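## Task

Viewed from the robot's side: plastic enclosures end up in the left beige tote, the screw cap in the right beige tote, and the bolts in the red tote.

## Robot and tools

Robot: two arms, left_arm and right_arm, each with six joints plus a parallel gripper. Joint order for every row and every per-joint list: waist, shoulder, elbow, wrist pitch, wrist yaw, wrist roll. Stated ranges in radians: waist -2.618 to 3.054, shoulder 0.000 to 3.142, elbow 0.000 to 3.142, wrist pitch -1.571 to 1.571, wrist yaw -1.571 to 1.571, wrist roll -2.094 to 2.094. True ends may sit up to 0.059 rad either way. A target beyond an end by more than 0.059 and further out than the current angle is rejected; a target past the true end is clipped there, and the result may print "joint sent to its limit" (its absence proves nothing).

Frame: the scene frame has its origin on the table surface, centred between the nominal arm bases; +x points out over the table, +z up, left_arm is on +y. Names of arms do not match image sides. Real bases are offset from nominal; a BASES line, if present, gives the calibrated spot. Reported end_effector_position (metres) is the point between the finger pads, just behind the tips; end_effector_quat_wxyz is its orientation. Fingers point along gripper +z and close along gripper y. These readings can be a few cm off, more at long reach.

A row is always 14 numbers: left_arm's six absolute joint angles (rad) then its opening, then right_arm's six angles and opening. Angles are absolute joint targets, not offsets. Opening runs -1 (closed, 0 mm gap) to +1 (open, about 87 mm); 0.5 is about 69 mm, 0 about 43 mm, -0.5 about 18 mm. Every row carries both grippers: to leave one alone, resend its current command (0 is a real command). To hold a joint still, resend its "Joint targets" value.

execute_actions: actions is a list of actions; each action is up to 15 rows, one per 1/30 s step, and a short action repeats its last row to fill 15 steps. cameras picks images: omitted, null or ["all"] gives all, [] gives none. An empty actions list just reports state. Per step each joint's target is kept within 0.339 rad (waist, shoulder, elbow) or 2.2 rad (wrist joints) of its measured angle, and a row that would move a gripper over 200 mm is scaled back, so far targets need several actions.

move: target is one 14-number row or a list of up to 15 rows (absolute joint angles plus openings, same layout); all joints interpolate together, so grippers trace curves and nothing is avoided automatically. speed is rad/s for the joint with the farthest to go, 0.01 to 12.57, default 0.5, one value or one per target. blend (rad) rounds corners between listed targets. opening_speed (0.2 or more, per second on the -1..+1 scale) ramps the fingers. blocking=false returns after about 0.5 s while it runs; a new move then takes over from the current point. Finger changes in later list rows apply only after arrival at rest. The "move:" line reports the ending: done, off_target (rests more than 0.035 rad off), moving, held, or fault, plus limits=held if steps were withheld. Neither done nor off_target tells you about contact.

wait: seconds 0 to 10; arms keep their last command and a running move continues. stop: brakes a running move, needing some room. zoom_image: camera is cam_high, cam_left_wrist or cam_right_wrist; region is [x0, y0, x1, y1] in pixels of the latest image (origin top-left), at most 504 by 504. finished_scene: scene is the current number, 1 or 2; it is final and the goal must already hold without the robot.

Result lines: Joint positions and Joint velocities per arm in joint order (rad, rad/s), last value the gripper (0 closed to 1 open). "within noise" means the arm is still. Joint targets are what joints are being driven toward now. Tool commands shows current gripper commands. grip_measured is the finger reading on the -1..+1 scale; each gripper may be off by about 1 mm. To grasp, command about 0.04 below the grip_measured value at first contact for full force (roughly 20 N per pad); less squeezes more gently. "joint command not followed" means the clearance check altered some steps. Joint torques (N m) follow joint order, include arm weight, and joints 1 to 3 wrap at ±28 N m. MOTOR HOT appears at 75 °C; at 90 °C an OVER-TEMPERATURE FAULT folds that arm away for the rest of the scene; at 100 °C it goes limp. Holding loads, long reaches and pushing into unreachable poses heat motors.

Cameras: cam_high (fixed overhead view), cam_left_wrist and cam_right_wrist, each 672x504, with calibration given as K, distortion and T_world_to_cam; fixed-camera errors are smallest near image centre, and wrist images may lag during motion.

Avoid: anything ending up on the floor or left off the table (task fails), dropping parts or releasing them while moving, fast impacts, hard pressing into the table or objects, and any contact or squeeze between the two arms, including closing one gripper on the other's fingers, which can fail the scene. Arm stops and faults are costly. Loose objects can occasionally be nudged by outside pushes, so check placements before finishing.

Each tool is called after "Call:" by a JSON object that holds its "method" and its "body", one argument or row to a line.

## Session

Call:
{"method": "execute_actions", "body": {
  "actions": []
}}

Call:
{"method": "zoom_image", "body": {
  "camera": "cam_high",
  "region": [130, 130, 500, 480]
}}

Scene clock: 0.00 s.
left_arm: end_effector_position=(+0.2670, +0.1631, +0.2059) grip_measured=+0.998 end_effector_quat_wxyz=(+0.483, -0.004, +0.876, -0.016) | right_arm: end_effector_position=(+0.3312, -0.2384, +0.2538) grip_measured=+1.000 end_effector_quat_wxyz=(+0.579, +0.125, +0.761, +0.264)
Joint positions: left_arm=[-0.623 0.846 0.883 -0.701 -0.523 -0.409 0.999] | right_arm=[0.242 0.725 0.671 -0.139 0.025 0.595 1]
Joint velocities: within noise
Joint torques (N m): no reading
Motor temperatures (°C): left_arm=[29 30 31 28 28 29 27] | right_arm=[28 27 28 27 29 29 29]
Heat: left arm: 31 °C; right arm: 29 °C.
Joint targets: left_arm=[-0.623 0.844 0.896 -0.693 -0.524 -0.409] | right_arm=[0.242 0.724 0.686 -0.128 0.025 0.595]
Tool commands: left_gripper/opening=+1.0 right_gripper/opening=+1.0
camera_calibration:
cam_left_wrist: T_world_to_cam=[[-0.0138878, -0.999581, 0.0253902, 0.160838], [-0.988182, 0.00984388, -0.152968, 0.320064], [0.152654, -0.0272146, -0.987905, 0.302334], [0, 0, 0, 1]] pos_world=[0.272363, 0.165848, 0.343553]
cam_right_wrist: T_world_to_cam=[[0.113641, -0.823557, -0.555734, -0.093982], [-0.915413, 0.130605, -0.380738, 0.454445], [0.386141, 0.551994, -0.739052, 0.331385], [0, 0, 0, 1]] pos_world=[0.298724, -0.319675, 0.365706]

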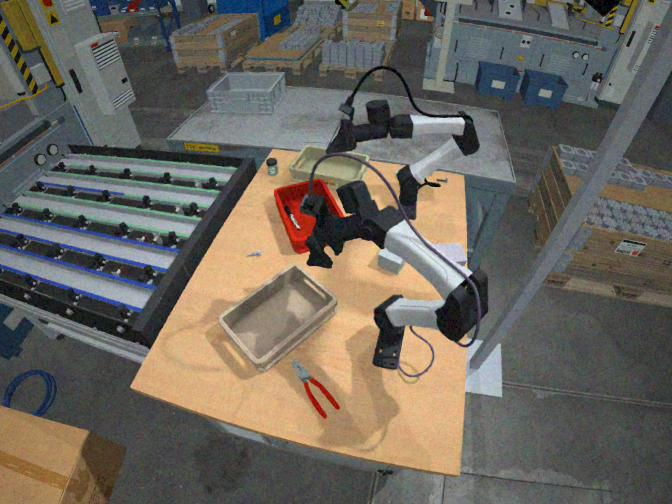

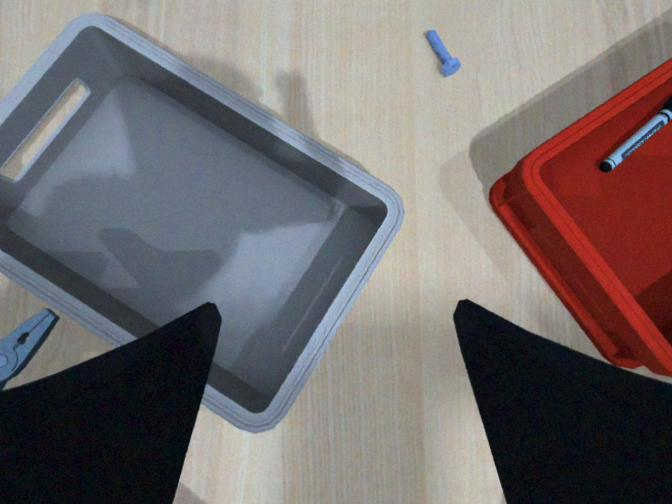

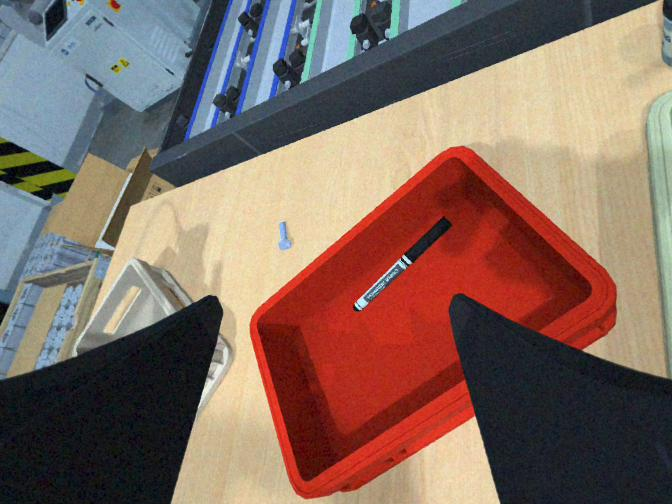

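Scaled by 1.362.

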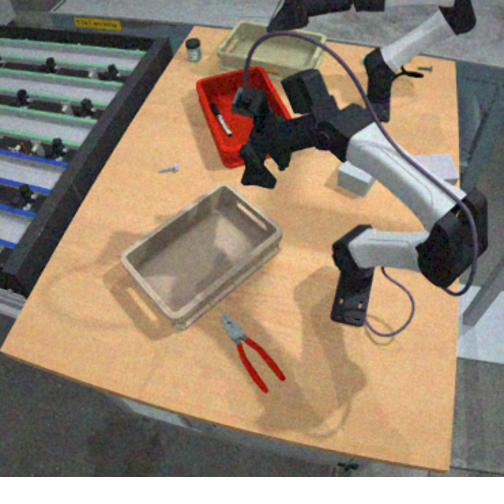

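Call:
{"method": "zoom_image", "body": {
  "camera": "cam_high",
  "region": [370, 150, 490, 290]
}}

Call:
{"method": "zoom_image", "body": {
  "camera": "cam_high",
  "region": [240, 130, 390, 260]
}}

Scaled by 3.600.

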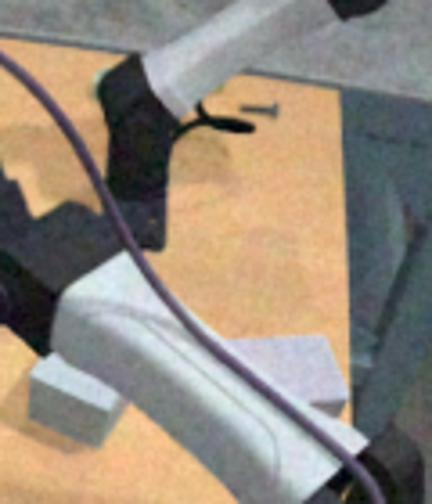

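Scaled by 3.360.

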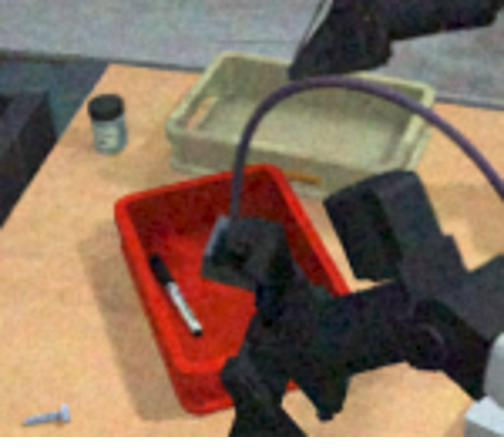

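Call:
{"method": "move", "body": {
  "target": [
    [-0.623,1.0,1.2,-0.9,0,0,1,-0.9,1.2,1.4,-1.2,0,0,1],
    [-1.5,1.6,1.8,-1.45,0,0,1,-2.0,1.5,1.6,-1.4,0,0,1]
  ],
  "speed": [0.6,0.6],
  "blend": [0.2,0]
}}

Call:
{"method": "zoom_image", "body": {
  "camera": "cam_high",
  "region": [240, 130, 490, 380]
}}

Scene clock: 40.30 s.
left_arm: end_effector_position=(+0.0382, -0.0357, +0.2311) grip_measured=+0.998 end_effector_quat_wxyz=(+0.117, +0.682, +0.714, -0.106) | right_arm: end_effector_position=(-0.0572, -0.5877, +0.2031) grip_measured=+1.000 end_effector_quat_wxyz=(+0.068, +0.823, +0.554, -0.106)
Joint positions: left_arm=[-1.496 1.591 1.775 -1.438 -0.01 -0.007 0.999] | right_arm=[-1.997 1.494 1.57 -1.394 0.009 0.008 1]
Joint velocities: within noise
Joint torques (N m): left_arm=[-0.16 -5.48 7.06 0.95 0.07 0.11] | right_arm=[-0.42 -4.98 9.8 0.61 -0.18 -0.01]
Motor temperatures (°C): left_arm=[29 30 36 33 28 29 27] | right_arm=[28 27 35 34 29 29 29]
Heat: left arm: 36 °C; right arm: 35 °C.
Joint targets: left_arm=[-1.500 1.600 1.800 -1.450 0.000 0.000] | right_arm=[-2.000 1.500 1.600 -1.400 0.000 0.000]
move: done
camera_calibration:
cam_left_wrist: T_world_to_cam=[[-0.999205, -0.0390881, -0.00788639, 0.0379086], [-0.0376081, 0.858024, 0.51223, -0.060064], [-0.0132554, 0.512119, -0.858812, 0.352479], [0, 0, 0, 1]] pos_world=[0.0402918, -0.127493, 0.333779]
cam_right_wrist: T_world_to_cam=[[-0.922015, 0.387149, 0.00185883, 0.173265], [0.317739, 0.753951, 0.574978, 0.367911], [0.221201, 0.530729, -0.818167, 0.630747], [0, 0, 0, 1]] pos_world=[-0.0966684, -0.679222, 0.304193]

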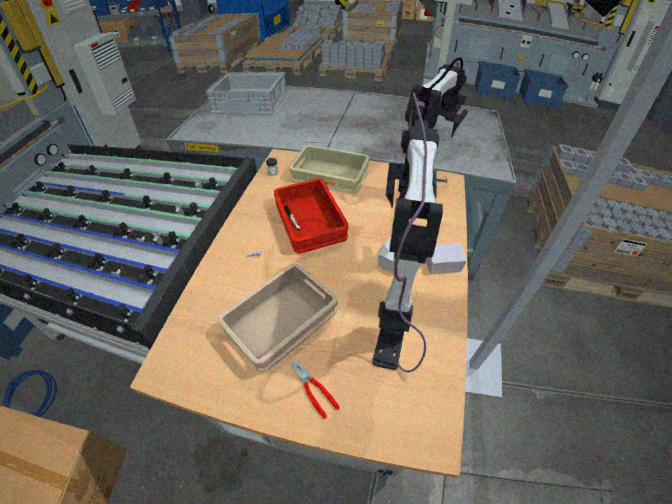

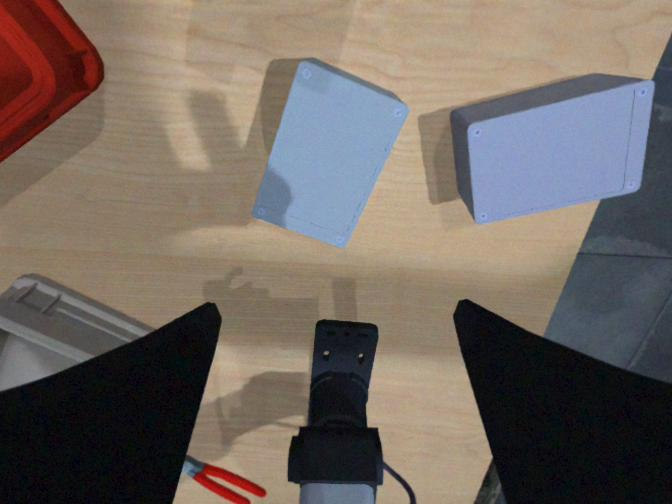

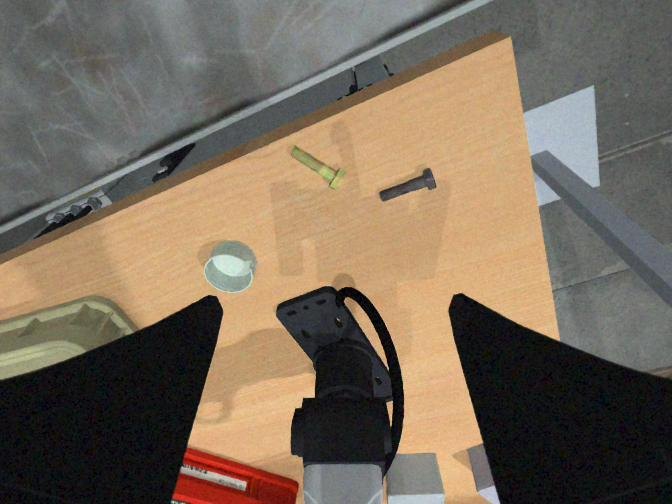

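Scaled by 2.016.

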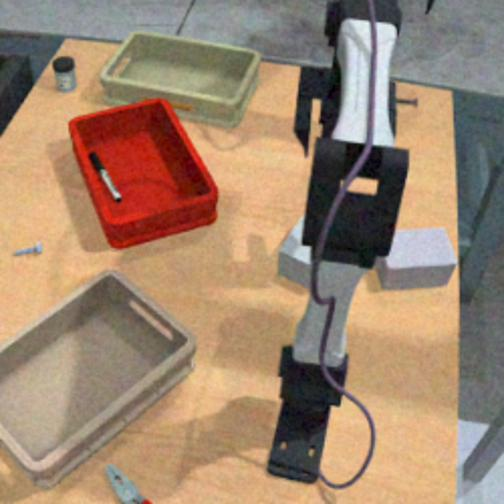

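Call:
{"method": "move", "body": {
  "target": [-1.475,1.871,1.63,-1.324,0,0.42,1,-1.93,1.61,1.235,-1.184,0,-0.85,1]
}}

Scene clock: 84.53 s.
left_arm: end_effector_position=(+0.0600, -0.0498, +0.1195) grip_measured=+0.998 end_effector_quat_wxyz=(+0.001, +0.822, +0.569, +0.005) | right_arm: end_effector_position=(-0.0696, -0.5752, +0.0963) grip_measured=+1.000 end_effector_quat_wxyz=(-0.004, +0.501, +0.866, -0.004)
Joint positions: left_arm=[-1.482 1.861 1.63 -1.344 -0.01 0.412 0.999] | right_arm=[-1.937 1.605 1.239 -1.198 0.009 -0.84 1]
Joint velocities: within noise
Joint torques (N m): left_arm=[0.66 -7.86 4.88 0.66 0.1 0.13] | right_arm=[0.61 -5.93 6.34 0.4 -0.24 -0.04]
Motor temperatures (°C): left_arm=[29 32 38 31 28 29 27] | right_arm=[28 29 40 31 29 29 29]
Heat: left arm: 38 °C; right arm: 40 °C.
Joint targets: left_arm=[-1.475 1.871 1.630 -1.324 0.000 0.420] | right_arm=[-1.930 1.610 1.235 -1.184 0.000 -0.850]
move: done
camera_calibration:
cam_left_wrist: T_world_to_cam=[[-0.933092, 0.3596, -0.00514252, 0.0738233], [0.230295, 0.60843, 0.759458, -0.0479954], [0.27623, 0.70746, -0.650536, 0.231593], [0, 0, 0, 1]] pos_world=[0.0159639, -0.161188, 0.18749]
cam_right_wrist: T_world_to_cam=[[-0.872192, -0.489083, 0.00891682, -0.344013], [-0.310602, 0.567802, 0.762317, 0.255059], [-0.377899, 0.662117, -0.647143, 0.55685], [0, 0, 0, 1]] pos_world=[-0.0103902, -0.681773, 0.168993]

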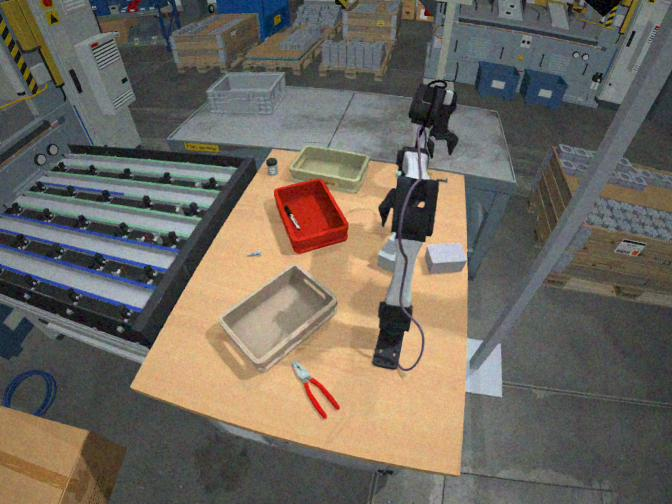

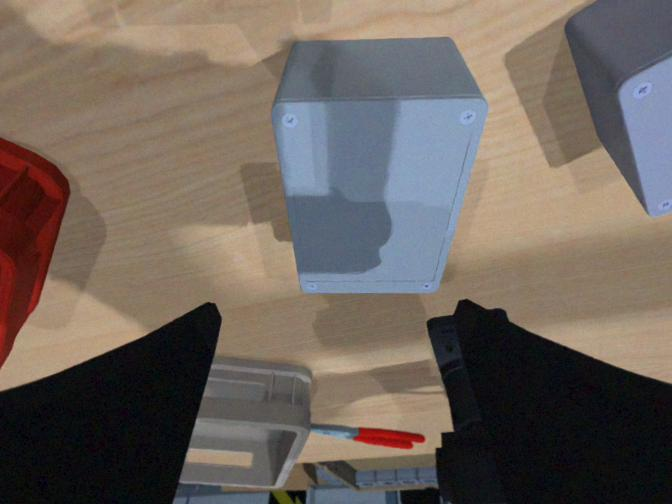

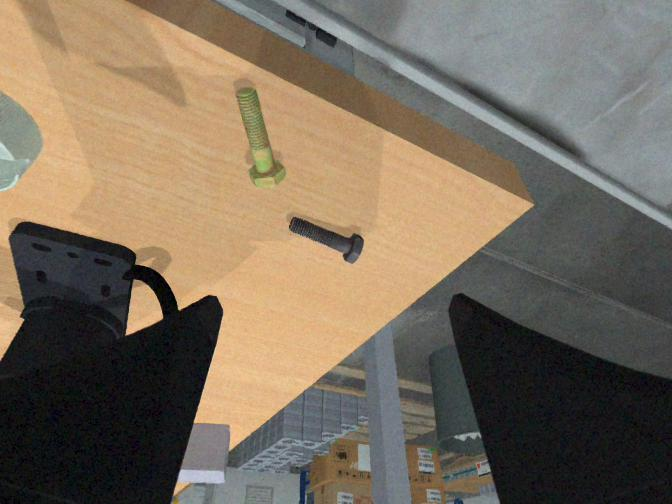

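Call:
{"method": "move", "body": {
  "target": [-1.513,1.809,1.38,-1.142,0,0.354,1,-1.804,1.568,1.032,-1.034,0,-0.754,1],
  "cameras": ["cam_left_wrist","cam_right_wrist"]
}}

Scene clock: 101.77 s.
left_arm: end_effector_position=(+0.0498, -0.0263, +0.0632) grip_measured=+0.998 end_effector_quat_wxyz=(-0.023, +0.814, +0.580, +0.021) | right_arm: end_effector_position=(-0.0322, -0.5616, +0.0500) grip_measured=+1.000 end_effector_quat_wxyz=(-0.010, +0.479, +0.877, +0.017)
Joint positions: left_arm=[-1.507 1.851 1.38 -1.162 -0.01 0.361 0.999] | right_arm=[-1.81 1.596 1.035 -1.048 0.009 -0.762 1]
Joint velocities: within noise
Joint torques (N m): left_arm=[-0.35 -12.56 4.74 0.57 0.09 -0.01] | right_arm=[0.43 -8.94 6.12 0.34 -0.23 0.15]
Motor temperatures (°C): left_arm=[29 33 38 30 28 29 27] | right_arm=[28 30 38 30 29 29 29]
Heat: left arm: 38 °C; right arm: 38 °C.
Joint targets: left_arm=[-1.513 1.809 1.380 -1.142 0.000 0.354] | right_arm=[-1.804 1.568 1.032 -1.034 0.000 -0.754]
move: off_target (left_arm); left_arm: the shoulder is farthest, 0.042 rad from its target
camera_calibration:
cam_left_wrist: T_world_to_cam=[[-0.942229, 0.334627, 0.0151236, 0.0540685], [0.215238, 0.570229, 0.792787, -0.0195503], [0.256664, 0.750242, -0.609311, 0.180608], [0, 0, 0, 1]] pos_world=[0.00879733, -0.142444, 0.124728]
cam_right_wrist: T_world_to_cam=[[-0.847221, -0.530796, -0.0217293, -0.325337], [-0.344839, 0.518374, 0.782544, 0.26441], [-0.404107, 0.670481, -0.622216, 0.534671], [0, 0, 0, 1]] pos_world=[0.0316108, -0.668238, 0.118699]
Images, in order (width x height): cam_left_wrist 672x504, cam_right_wrist 672x504.

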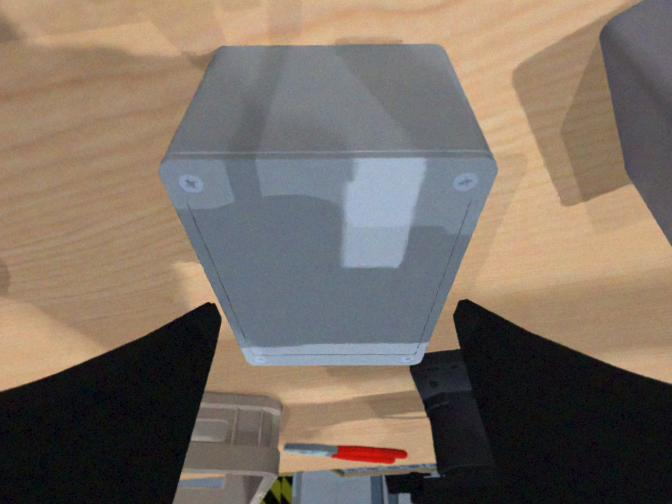

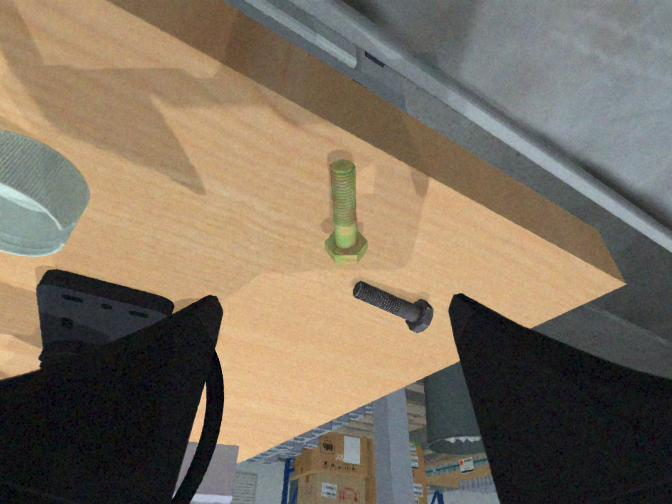

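Call:
{"method": "move", "body": {
  "target": [-1.513,1.868,1.272,-0.965,0,0.354,1,-1.804,1.648,0.918,-0.835,0,-0.784,1],
  "cameras": ["cam_left_wrist","cam_right_wrist"],
  "speed": 0.12
}}

Scene clock: 138.53 s.
left_arm: end_effector_position=(+0.0500, -0.0361, +0.0343) grip_measured=+0.998 end_effector_quat_wxyz=(+0.006, +0.814, +0.580, +0.002) | right_arm: end_effector_position=(-0.0338, -0.5683, +0.0115) grip_measured=+1.000 end_effector_quat_wxyz=(-0.004, +0.474, +0.881, -0.003)
Joint positions: left_arm=[-1.507 1.851 1.274 -0.986 -0.01 0.36 0.999] | right_arm=[-1.81 1.641 0.923 -0.85 0.009 -0.774 1]
Joint velocities: within noise
Joint torques (N m): left_arm=[-0.38 -6.82 4.71 0.73 0.09 0] | right_arm=[0.43 -5.59 5.71 0.42 -0.23 -0.03]
Motor temperatures (°C): left_arm=[29 38 36 30 28 29 27] | right_arm=[28 35 35 30 29 29 29]
Heat: left arm: 38 °C; right arm: 35 °C.
Joint targets: left_arm=[-1.513 1.868 1.272 -0.965 0.000 0.354] | right_arm=[-1.804 1.648 0.918 -0.835 0.000 -0.784]
move: done
camera_calibration:
cam_left_wrist: T_world_to_cam=[[-0.942367, 0.334433, -0.0099974, 0.0588355], [0.213549, 0.624203, 0.75151, 0.0123379], [0.25757, 0.706063, -0.659646, 0.170461], [0, 0, 0, 1]] pos_world=[0.00890419, -0.147734, 0.10376]
cam_right_wrist: T_world_to_cam=[[-0.84034, -0.542025, 0.00612311, -0.337634], [-0.345889, 0.544885, 0.763846, 0.312607], [-0.41736, 0.639773, -0.645369, 0.49694], [0, 0, 0, 1]] pos_world=[0.0318029, -0.67127, 0.0839935]
Images, in order (width x height): cam_left_wrist 672x504, cam_right_wrist 672x504.

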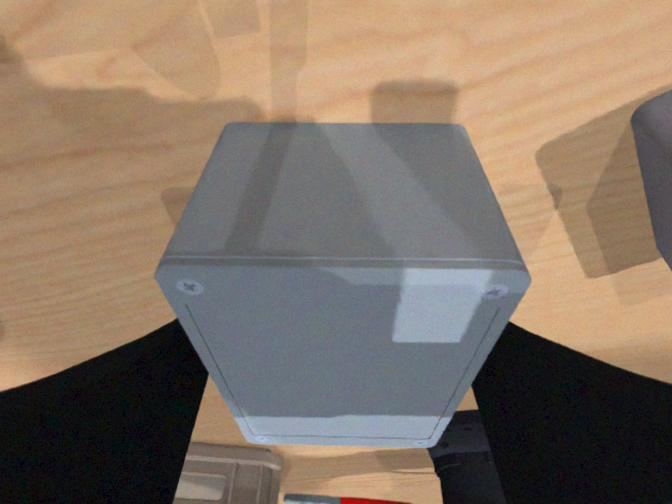

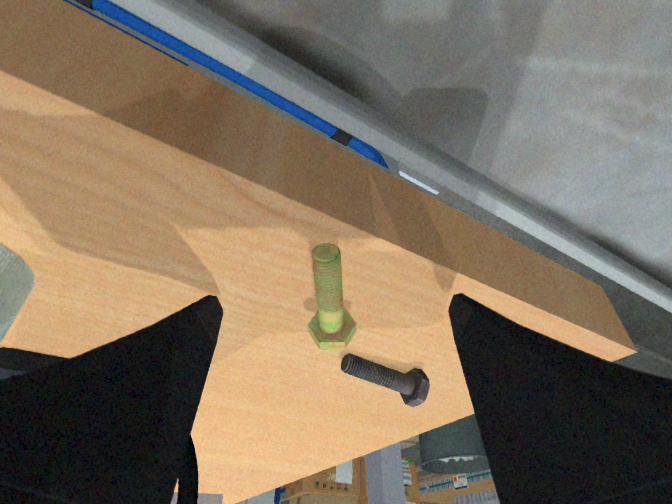

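Call:
{"method": "move", "body": {
  "target": [-1.513,1.868,1.272,-0.965,0,0.354,0.5,-1.804,1.648,0.918,-0.835,0,-0.784,-0.95],
  "cameras": ["cam_left_wrist","cam_right_wrist"],
  "opening_speed": 0.6
}}

Scene clock: 153.23 s.
left_arm: end_effector_position=(+0.0499, -0.0363, +0.0343) grip_measured=+0.720 end_effector_quat_wxyz=(+0.006, +0.814, +0.581, +0.001) | right_arm: end_effector_position=(-0.0339, -0.5685, +0.0115) grip_measured=-0.715 end_effector_quat_wxyz=(-0.004, +0.474, +0.881, -0.003)
Joint positions: left_arm=[-1.507 1.851 1.274 -0.985 -0.009 0.36 0.86] | right_arm=[-1.81 1.641 0.923 -0.849 0.009 -0.775 0.142]
Joint velocities: within noise
Joint torques (N m): left_arm=[-0.36 -6.72 4.63 0.71 0.1 -0.03] | right_arm=[0.43 -5.6 5.71 0.41 -0.23 -0.02]
Motor temperatures (°C): left_arm=[29 36 36 30 28 29 28] | right_arm=[28 33 35 30 29 29 29]
Heat: left arm: 36 °C; right arm: 35 °C.
Joint targets: left_arm=[-1.513 1.868 1.272 -0.965 0.000 0.354] | right_arm=[-1.804 1.648 0.918 -0.835 0.000 -0.784]
move: done
camera_calibration:
cam_left_wrist: T_world_to_cam=[[-0.942611, 0.333745, -0.00997375, 0.0588939], [0.213314, 0.624915, 0.750985, 0.012532], [0.25687, 0.705759, -0.660244, 0.170668], [0, 0, 0, 1]] pos_world=[0.00900134, -0.147937, 0.103858]
cam_right_wrist: T_world_to_cam=[[-0.84011, -0.542375, 0.0066497, -0.337975], [-0.345984, 0.545272, 0.763527, 0.312952], [-0.417744, 0.639146, -0.645742, 0.496627], [0, 0, 0, 1]] pos_world=[0.0318027, -0.67137, 0.0839934]
Images, in order (width x height): cam_left_wrist 672x504, cam_right_wrist 672x504.

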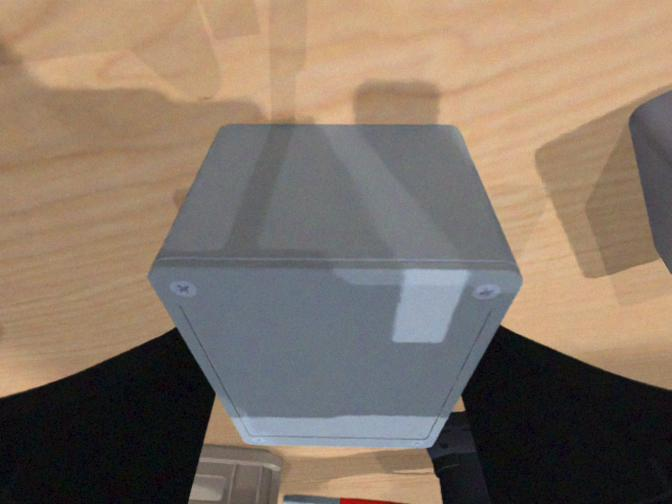

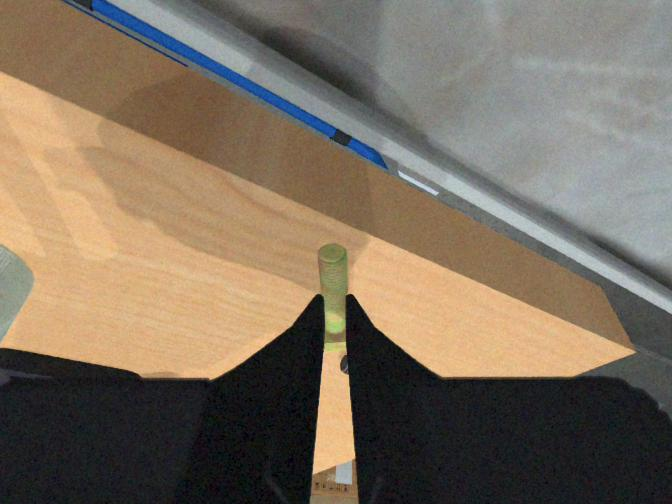

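Call:
{"method": "move", "body": {
  "target": [
    [-1.507,1.83,1.65,-1.38,0,0.354,0.5,-1.804,1.648,1.2,-1.12,0,-0.784,-0.95],
    [-1.3,1.77,1.93,-1.571,0,0.354,0.5,-1.4,1.65,1.7,-1.55,0,-0.6,-0.95],
    [0.15,1.77,1.93,-1.571,0,0.69,0.5,0.4,1.95,2.15,-1.571,0,0,-0.95]
  ],
  "speed": [0.3,0.5,0.6],
  "blend": [0.05,0.1,0]
}}

Scene clock: 170.30 s.
left_arm: end_effector_position=(+0.3362, +0.3205, +0.2004) grip_measured=+0.720 end_effector_quat_wxyz=(+0.047, +0.280, +0.959, +0.024) | right_arm: end_effector_position=(+0.3567, -0.1922, +0.2089) grip_measured=-0.716 end_effector_quat_wxyz=(+0.090, -0.228, +0.969, +0.018)
Joint positions: left_arm=[0.15 1.813 1.903 -1.557 -0.007 0.681 0.86] | right_arm=[0.405 1.943 2.12 -1.564 0.004 -0.009 0.142]
Joint velocities: within noise
Joint torques (N m): left_arm=[0.18 -12.3 7.05 0.51 0.07 0.11] | right_arm=[-0.54 -8.4 9.44 0.49 -0.12 0.18]
Motor temperatures (°C): left_arm=[29 37 37 30 28 29 28] | right_arm=[28 33 35 30 29 29 30]
Heat: left arm: 37 °C; right arm: 35 °C.
Joint targets: left_arm=[0.150 1.770 1.930 -1.571 0.000 0.690] | right_arm=[0.400 1.950 2.150 -1.571 0.000 0.000]
move: off_target (left_arm); left_arm: the shoulder is farthest, 0.043 rad from its target
camera_calibration:
cam_left_wrist: T_world_to_cam=[[-0.541067, -0.838044, -0.0702063, 0.463883], [-0.624973, 0.34483, 0.700358, -0.0144463], [-0.562722, 0.422818, -0.710331, 0.331261], [0, 0, 0, 1]] pos_world=[0.428371, 0.253673, 0.27799]
cam_right_wrist: T_world_to_cam=[[0.43556, -0.900159, 0.00142423, -0.329897], [-0.6998, -0.337616, 0.62952, 0.0767744], [-0.566187, -0.27519, -0.776983, 0.451424], [0, 0, 0, 1]] pos_world=[0.453007, -0.146811, 0.302888]

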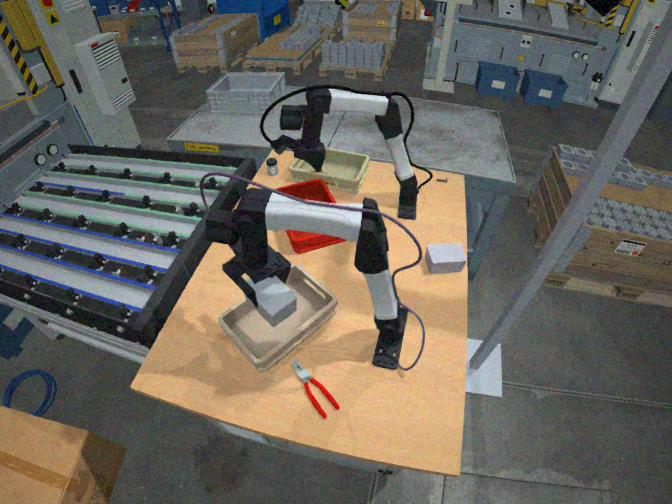

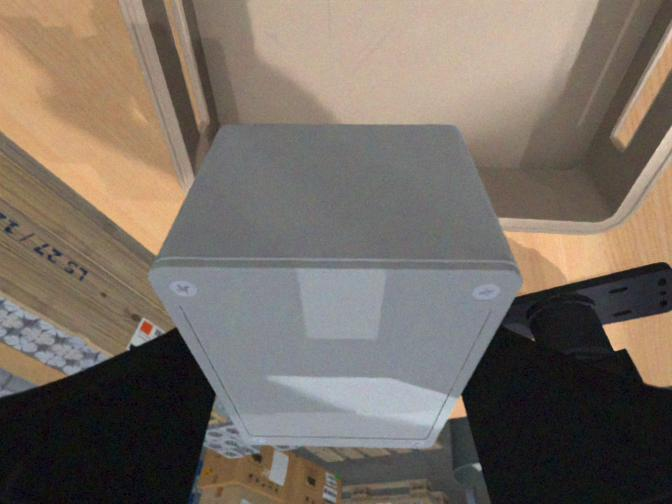

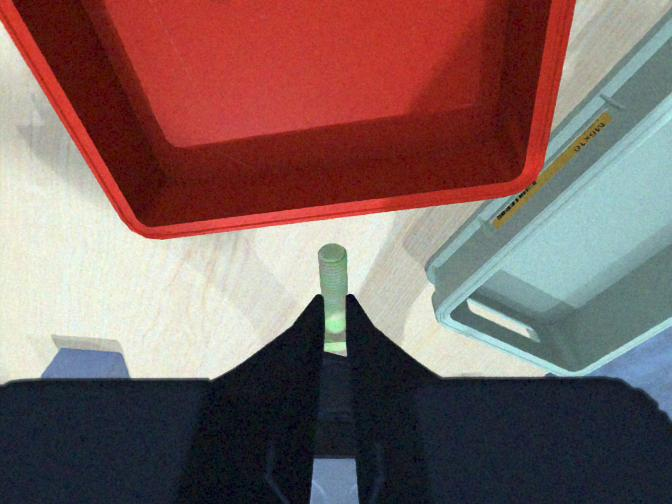

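Call:
{"method": "move", "body": {
  "target": [0.1,1.993,1.9,-1.475,0,0.66,0.5,0.51,2.197,2.095,-1.465,0,1.4,-0.95],
  "speed": 0.6
}}

Scene clock: 201.50 s.
left_arm: end_effector_position=(+0.3642, +0.3084, +0.1456) grip_measured=+0.720 end_effector_quat_wxyz=(-0.003, +0.294, +0.956, +0.003) | right_arm: end_effector_position=(+0.3732, -0.0931, +0.1157) grip_measured=-0.715 end_effector_quat_wxyz=(+0.002, +0.407, +0.913, -0.001)
Joint positions: left_arm=[0.107 1.983 1.9 -1.491 -0.007 0.666 0.86] | right_arm=[0.503 2.191 2.098 -1.478 0.004 1.39 0.142]
Joint velocities: within noise
Joint torques (N m): left_arm=[-0.47 -8.72 4.88 0.62 0.08 -0.03] | right_arm=[0.61 -10.61 6.24 0.34 -0.07 0.2]
Motor temperatures (°C): left_arm=[29 40 39 30 28 29 28] | right_arm=[28 35 40 30 29 29 30]
Heat: left arm: 40 °C; right arm: 40 °C.
Joint targets: left_arm=[0.100 1.993 1.900 -1.475 0.000 0.660] | right_arm=[0.510 2.197 2.095 -1.465 0.000 1.400]
move: done
camera_calibration:
cam_left_wrist: T_world_to_cam=[[-0.568056, -0.822988, -0.00156683, 0.46022], [-0.536382, 0.368785, 0.759139, -0.00262569], [-0.624184, 0.432074, -0.650927, 0.324117], [0, 0, 0, 1]] pos_world=[0.462331, 0.239681, 0.213691]
cam_right_wrist: T_world_to_cam=[[-0.750712, -0.660628, -0.00134216, 0.217766], [-0.431011, 0.488242, 0.758847, 0.142031], [-0.500661, 0.570254, -0.651268, 0.45539], [0, 0, 0, 1]] pos_world=[0.452692, -0.185172, 0.189093]

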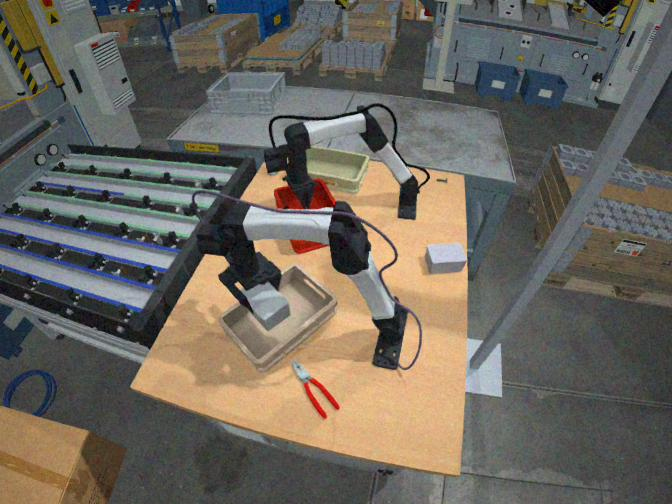

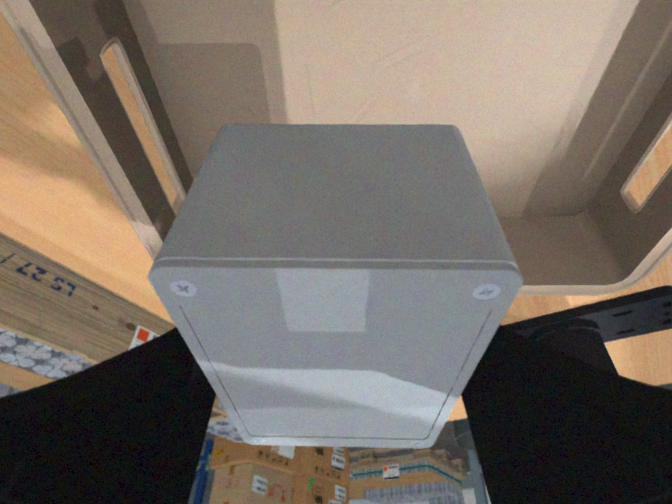

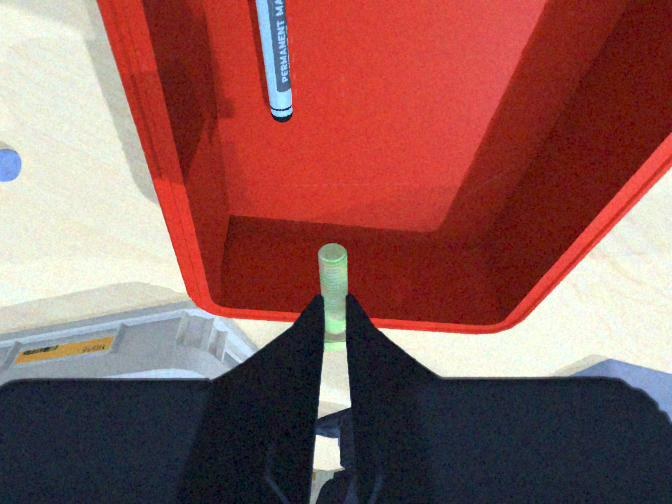

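Call:
{"method": "move", "body": {
  "target": [
    [0.1,2.0,1.8,-1.365,0,0.65,0.5,0.41,2.126,1.94,-1.37,0,1.4,-0.95],
    [0.1,2.012,1.712,-1.265,0,0.65,0.5,0.41,2.155,1.69,-1.1,0,1.4,-0.95]
  ],
  "speed": 0.25
}}

Scene clock: 222.30 s.
left_arm: end_effector_position=(+0.3719, +0.3086, +0.0918) grip_measured=+0.720 end_effector_quat_wxyz=(-0.001, +0.289, +0.957, +0.003) | right_arm: end_effector_position=(+0.3824, -0.1307, +0.0214) grip_measured=-0.715 end_effector_quat_wxyz=(-0.006, +0.449, +0.894, -0.010)
Joint positions: left_arm=[0.107 2.001 1.712 -1.282 -0.007 0.656 0.86] | right_arm=[0.412 2.174 1.693 -1.113 0.004 1.39 0.142]
Joint velocities: within noise
Joint torques (N m): left_arm=[-0.44 -8.92 4.97 0.64 0.1 -0.02] | right_arm=[-0.24 -12.96 6.16 0.31 -0.06 0.2]
Motor temperatures (°C): left_arm=[29 40 38 30 28 29 29] | right_arm=[28 40 39 30 29 29 30]
Heat: left arm: 40 °C; right arm: 40 °C.
Joint targets: left_arm=[0.100 2.012 1.712 -1.265 0.000 0.650] | right_arm=[0.410 2.155 1.690 -1.100 0.000 1.400]
move: done
camera_calibration:
cam_left_wrist: T_world_to_cam=[[-0.559886, -0.828561, -0.00377247, 0.463563], [-0.54267, 0.363252, 0.757336, 0.0464864], [-0.626129, 0.426069, -0.653015, 0.296533], [0, 0, 0, 1]] pos_world=[0.470437, 0.240861, 0.160183]
cam_right_wrist: T_world_to_cam=[[-0.808192, -0.588521, 0.0216408, 0.230513], [-0.368295, 0.533756, 0.761225, 0.217827], [-0.459548, 0.607246, -0.648126, 0.409019], [0, 0, 0, 1]] pos_world=[0.454487, -0.22898, 0.0942921]

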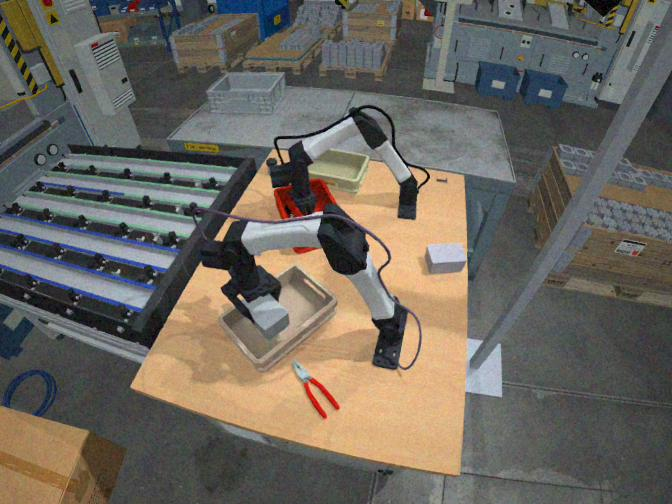

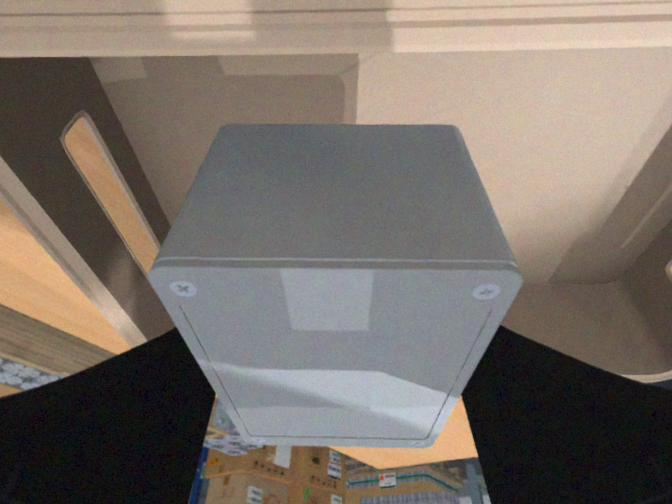

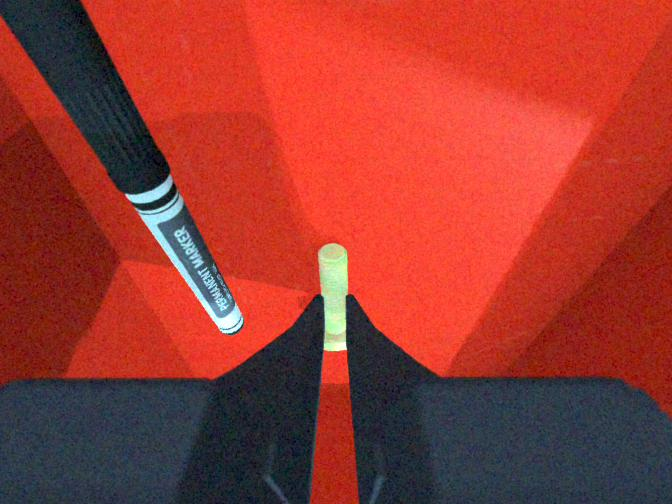

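Call:
{"method": "move", "body": {
  "target": [
    [0.1,2.036,1.56,-1.086,0,0.65,0.5,0.41,2.155,1.664,-1.072,0,1.4,-0.95],
    [0.1,2.036,1.535,-1.061,0,0.65,0.5,0.41,2.155,1.664,-1.072,0,1.4,-0.95]
  ],
  "speed": [0.15,0.05],
  "cameras": ["cam_left_wrist"]
}}

Scene clock: 232.93 s.
left_arm: end_effector_position=(+0.3688, +0.3085, +0.0427) grip_measured=+0.720 end_effector_quat_wxyz=(-0.005, +0.288, +0.958, +0.002) | right_arm: end_effector_position=(+0.3826, -0.1302, +0.0192) grip_measured=-0.715 end_effector_quat_wxyz=(-0.005, +0.449, +0.894, -0.008)
Joint positions: left_arm=[0.107 2.025 1.549 -1.103 -0.008 0.654 0.86] | right_arm=[0.412 2.173 1.682 -1.098 0.001 1.39 0.142]
Joint velocities: within noise
Joint torques (N m): left_arm=[-0.43 -8.98 3.71 0.89 0.08 0.01] | right_arm=[-0.24 -12.77 4.68 0.44 -0.04 0.19]
Motor temperatures (°C): left_arm=[29 39 38 30 28 29 29] | right_arm=[28 43 38 30 29 29 30]
Heat: left arm: 39 °C; right arm: 43 °C.
Joint targets: left_arm=[0.100 2.036 1.535 -1.061 0.000 0.650] | right_arm=[0.410 2.155 1.664 -1.072 0.000 1.400]
move: off_target (left_arm); left_arm: the wrist pitch is farthest, 0.042 rad from its target
camera_calibration:
cam_left_wrist: T_world_to_cam=[[-0.557708, -0.830037, 0.000474026, 0.461014], [-0.537537, 0.361609, 0.76177, 0.0805415], [-0.632469, 0.42459, -0.647848, 0.265145], [0, 0, 0, 1]] pos_world=[0.468101, 0.240957, 0.110201]
Images, in order (width x height): cam_left_wrist 672x504.

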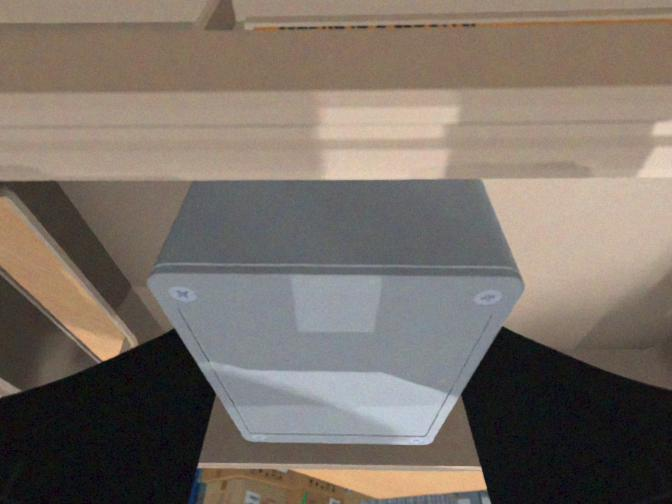

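Call:
{"method": "move", "body": {
  "target": [0.1,2.036,1.545,-1.08,0,0.65,0.92,0.41,2.155,1.68,-1.09,0,1.4,-0.4],
  "opening_speed": 0.3,
  "cameras": ["cam_right_wrist"]
}}

Call:
{"method": "move", "body": {
  "target": [
    [0.1,2.036,1.72,-1.25,0,0.65,0.92,0.41,2.16,1.87,-1.29,0,1.4,-0.4],
    [0.1,1.95,1.95,-1.55,0,0.65,1,0.38,1.95,2.1,-1.55,0,0.7,0.5]
  ],
  "speed": [0.2,0.5]
}}

Scene clock: 241.83 s.
left_arm: end_effector_position=(+0.3690, +0.3085, +0.0422) grip_measured=+0.920 end_effector_quat_wxyz=(-0.005, +0.288, +0.958, +0.003) | right_arm: end_effector_position=(+0.3827, -0.1301, +0.0192) grip_measured=-0.400 end_effector_quat_wxyz=(-0.005, +0.449, +0.894, -0.007)
Joint positions: left_arm=[0.107 2.025 1.547 -1.1 -0.008 0.654 0.96] | right_arm=[0.412 2.173 1.682 -1.098 0.001 1.391 0.3]
Joint velocities: within noise
Joint torques (N m): left_arm=[-0.44 -9.01 4.72 0.65 0.09 0.01] | right_arm=[-0.24 -12.77 6.3 0.27 -0.04 0.19]
Motor temperatures (°C): left_arm=[29 39 37 30 28 29 29] | right_arm=[28 43 37 30 29 29 30]
Heat: left arm: 39 °C; right arm: 43 °C.
Joint targets: left_arm=[0.100 2.036 1.545 -1.080 0.000 0.650] | right_arm=[0.410 2.155 1.680 -1.090 0.000 1.400]
move: done
camera_calibration:
cam_right_wrist: T_world_to_cam=[[-0.808536, -0.58824, 0.0155806, 0.231383], [-0.371216, 0.530423, 0.762135, 0.219914], [-0.456583, 0.61043, -0.64723, 0.406659], [0, 0, 0, 1]] pos_world=[0.454391, -0.228776, 0.0919926]
Images, in order (width x height): cam_right_wrist 672x504.

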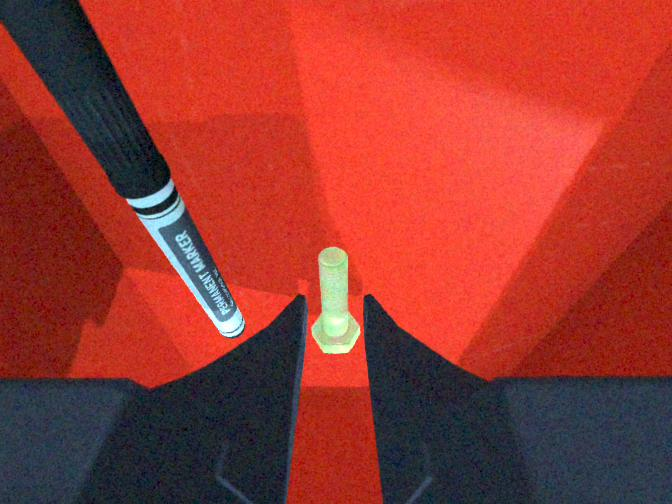

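Scene clock: 245.57 s.
left_arm: end_effector_position=(+0.3590, +0.3078, +0.1499) grip_measured=+0.997 end_effector_quat_wxyz=(-0.015, +0.288, +0.958, -0.001) | right_arm: end_effector_position=(+0.3581, -0.1677, +0.1860) grip_measured=+0.500 end_effector_quat_wxyz=(+0.051, +0.136, +0.989, +0.032)
Joint positions: left_arm=[0.107 1.993 1.927 -1.535 -0.008 0.654 0.999] | right_arm=[0.387 1.983 2.075 -1.543 0.001 0.708 0.75]
Joint velocities: within noise
Joint torques (N m): left_arm=[-0.38 -13.98 6.69 0.25 0.11 0] | right_arm=[-0.8 -12.86 9.01 0.38 -0.06 -0.02]
Motor temperatures (°C): left_arm=[29 39 38 30 28 29 28] | right_arm=[28 44 38 30 29 29 30]
Heat: left arm: 39 °C; right arm: 44 °C.
Joint targets: left_arm=[0.100 1.950 1.950 -1.550 0.000 0.650] | right_arm=[0.380 1.950 2.100 -1.550 0.000 0.700]
move: off_target (left_arm); target 2's new numbers were sent with left_arm's shoulder 0.043 rad from that target; left_arm: the shoulder is farthest, 0.043 rad from its target
camera_calibration:
cam_left_wrist: T_world_to_cam=[[-0.557562, -0.830023, 0.013653, 0.452871], [-0.521172, 0.362801, 0.772499, -0.0141204], [-0.646146, 0.423601, -0.634869, 0.332073], [0, 0, 0, 1]] pos_world=[0.459712, 0.24035, 0.215547]
cam_right_wrist: T_world_to_cam=[[-0.275597, -0.957973, -0.0795846, -0.0482631], [-0.70265, 0.14426, 0.696758, 0.169649], [-0.655994, 0.247944, -0.712878, 0.549101], [0, 0, 0, 1]] pos_world=[0.46611, -0.206855, 0.269396]

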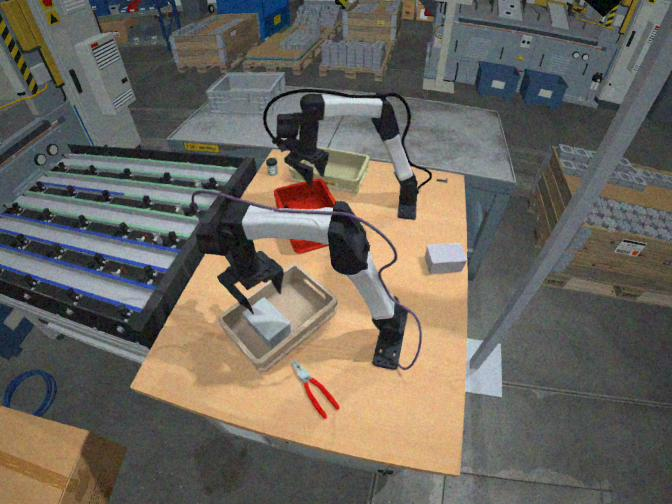

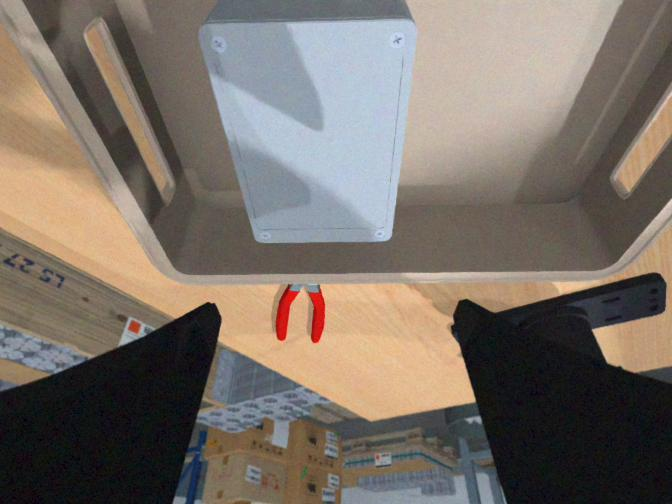

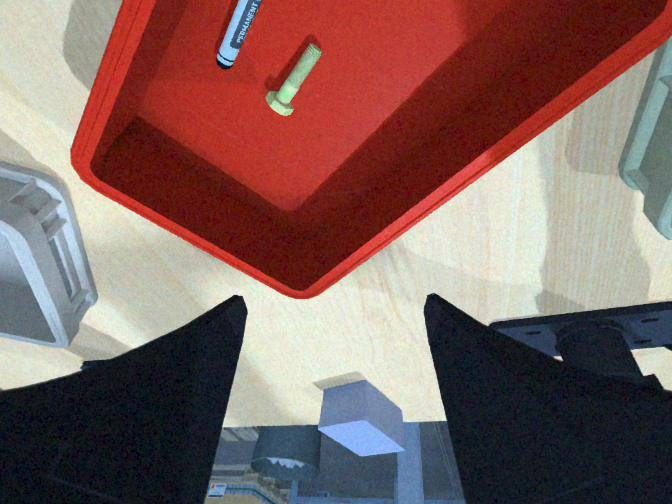

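Call:
{"method": "move", "body": {
  "target": [
    [0.0,1.8,1.9,-1.55,0,0.65,1,0.2,1.65,1.9,-1.55,0,0.7,0.5],
    [-1.8,1.8,1.9,-1.55,0,0.8,1,-2.0,1.5,1.4,-1.4,0,0.9,0.5],
    [-2.02,1.96,1.815,-1.418,0,0.846,1,-2.23,1.47,1.095,-1.185,0,0.937,0.5]
  ],
  "speed": [0.5,0.8,0.5],
  "blend": [0.1,0.1,0]
}}

Scene clock: 270.03 s.
left_arm: end_effector_position=(-0.1045, -0.0583, +0.1348) grip_measured=+0.998 end_effector_quat_wxyz=(+0.000, +0.992, +0.123, +0.005) | right_arm: end_effector_position=(-0.0565, -0.5428, +0.0878) grip_measured=+0.500 end_effector_quat_wxyz=(-0.012, +1.000, +0.018, +0.008)
Joint positions: left_arm=[-2.02 1.953 1.814 -1.438 -0.008 0.838 0.999] | right_arm=[-2.226 1.499 1.098 -1.199 0.001 0.928 0.75]
Joint velocities: within noise
Joint torques (N m): left_arm=[0.09 -8.84 4.96 0.6 0.11 0.11] | right_arm=[-0.57 -8.31 6.28 0.34 -0.04 0.2]
Motor temperatures (°C): left_arm=[29 44 39 29 28 29 28] | right_arm=[28 46 40 30 29 29 30]
Heat: left arm: 44 °C; right arm: 46 °C.
Joint targets: left_arm=[-2.020 1.960 1.815 -1.418 0.000 0.846] | right_arm=[-2.230 1.470 1.095 -1.185 0.000 0.937]
move: done
camera_calibration:
cam_left_wrist: T_world_to_cam=[[-0.236805, 0.971556, 0.00147898, 0.0310217], [0.630818, 0.152596, 0.760778, -0.00145374], [0.738912, 0.181089, -0.649011, 0.310531], [0, 0, 0, 1]] pos_world=[-0.221192, -0.0861513, 0.202598]
cam_right_wrist: T_world_to_cam=[[-0.0255347, 0.99943, 0.0220699, 0.537958], [0.636203, -0.00078259, 0.771521, -0.00875417], [0.771099, 0.0337415, -0.635821, 0.257797], [0, 0, 0, 1]] pos_world=[-0.179481, -0.546357, 0.158794]

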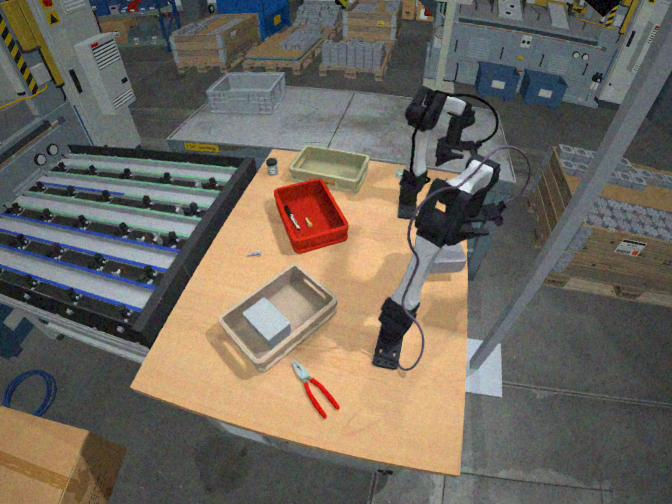

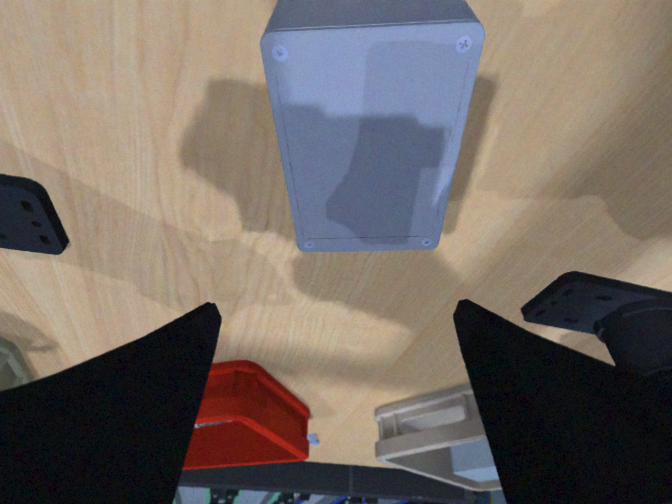

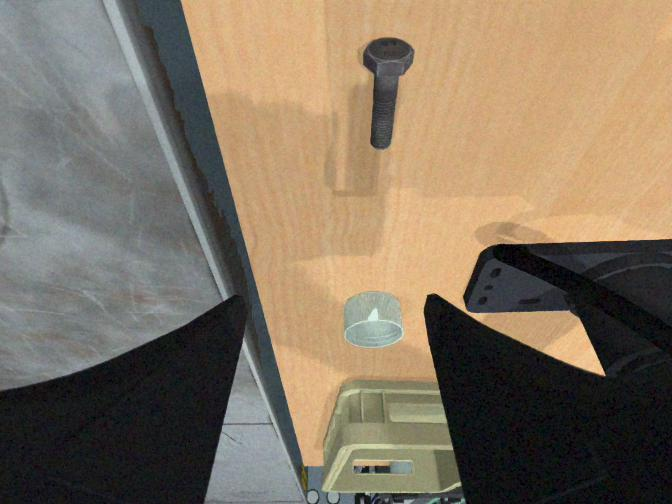

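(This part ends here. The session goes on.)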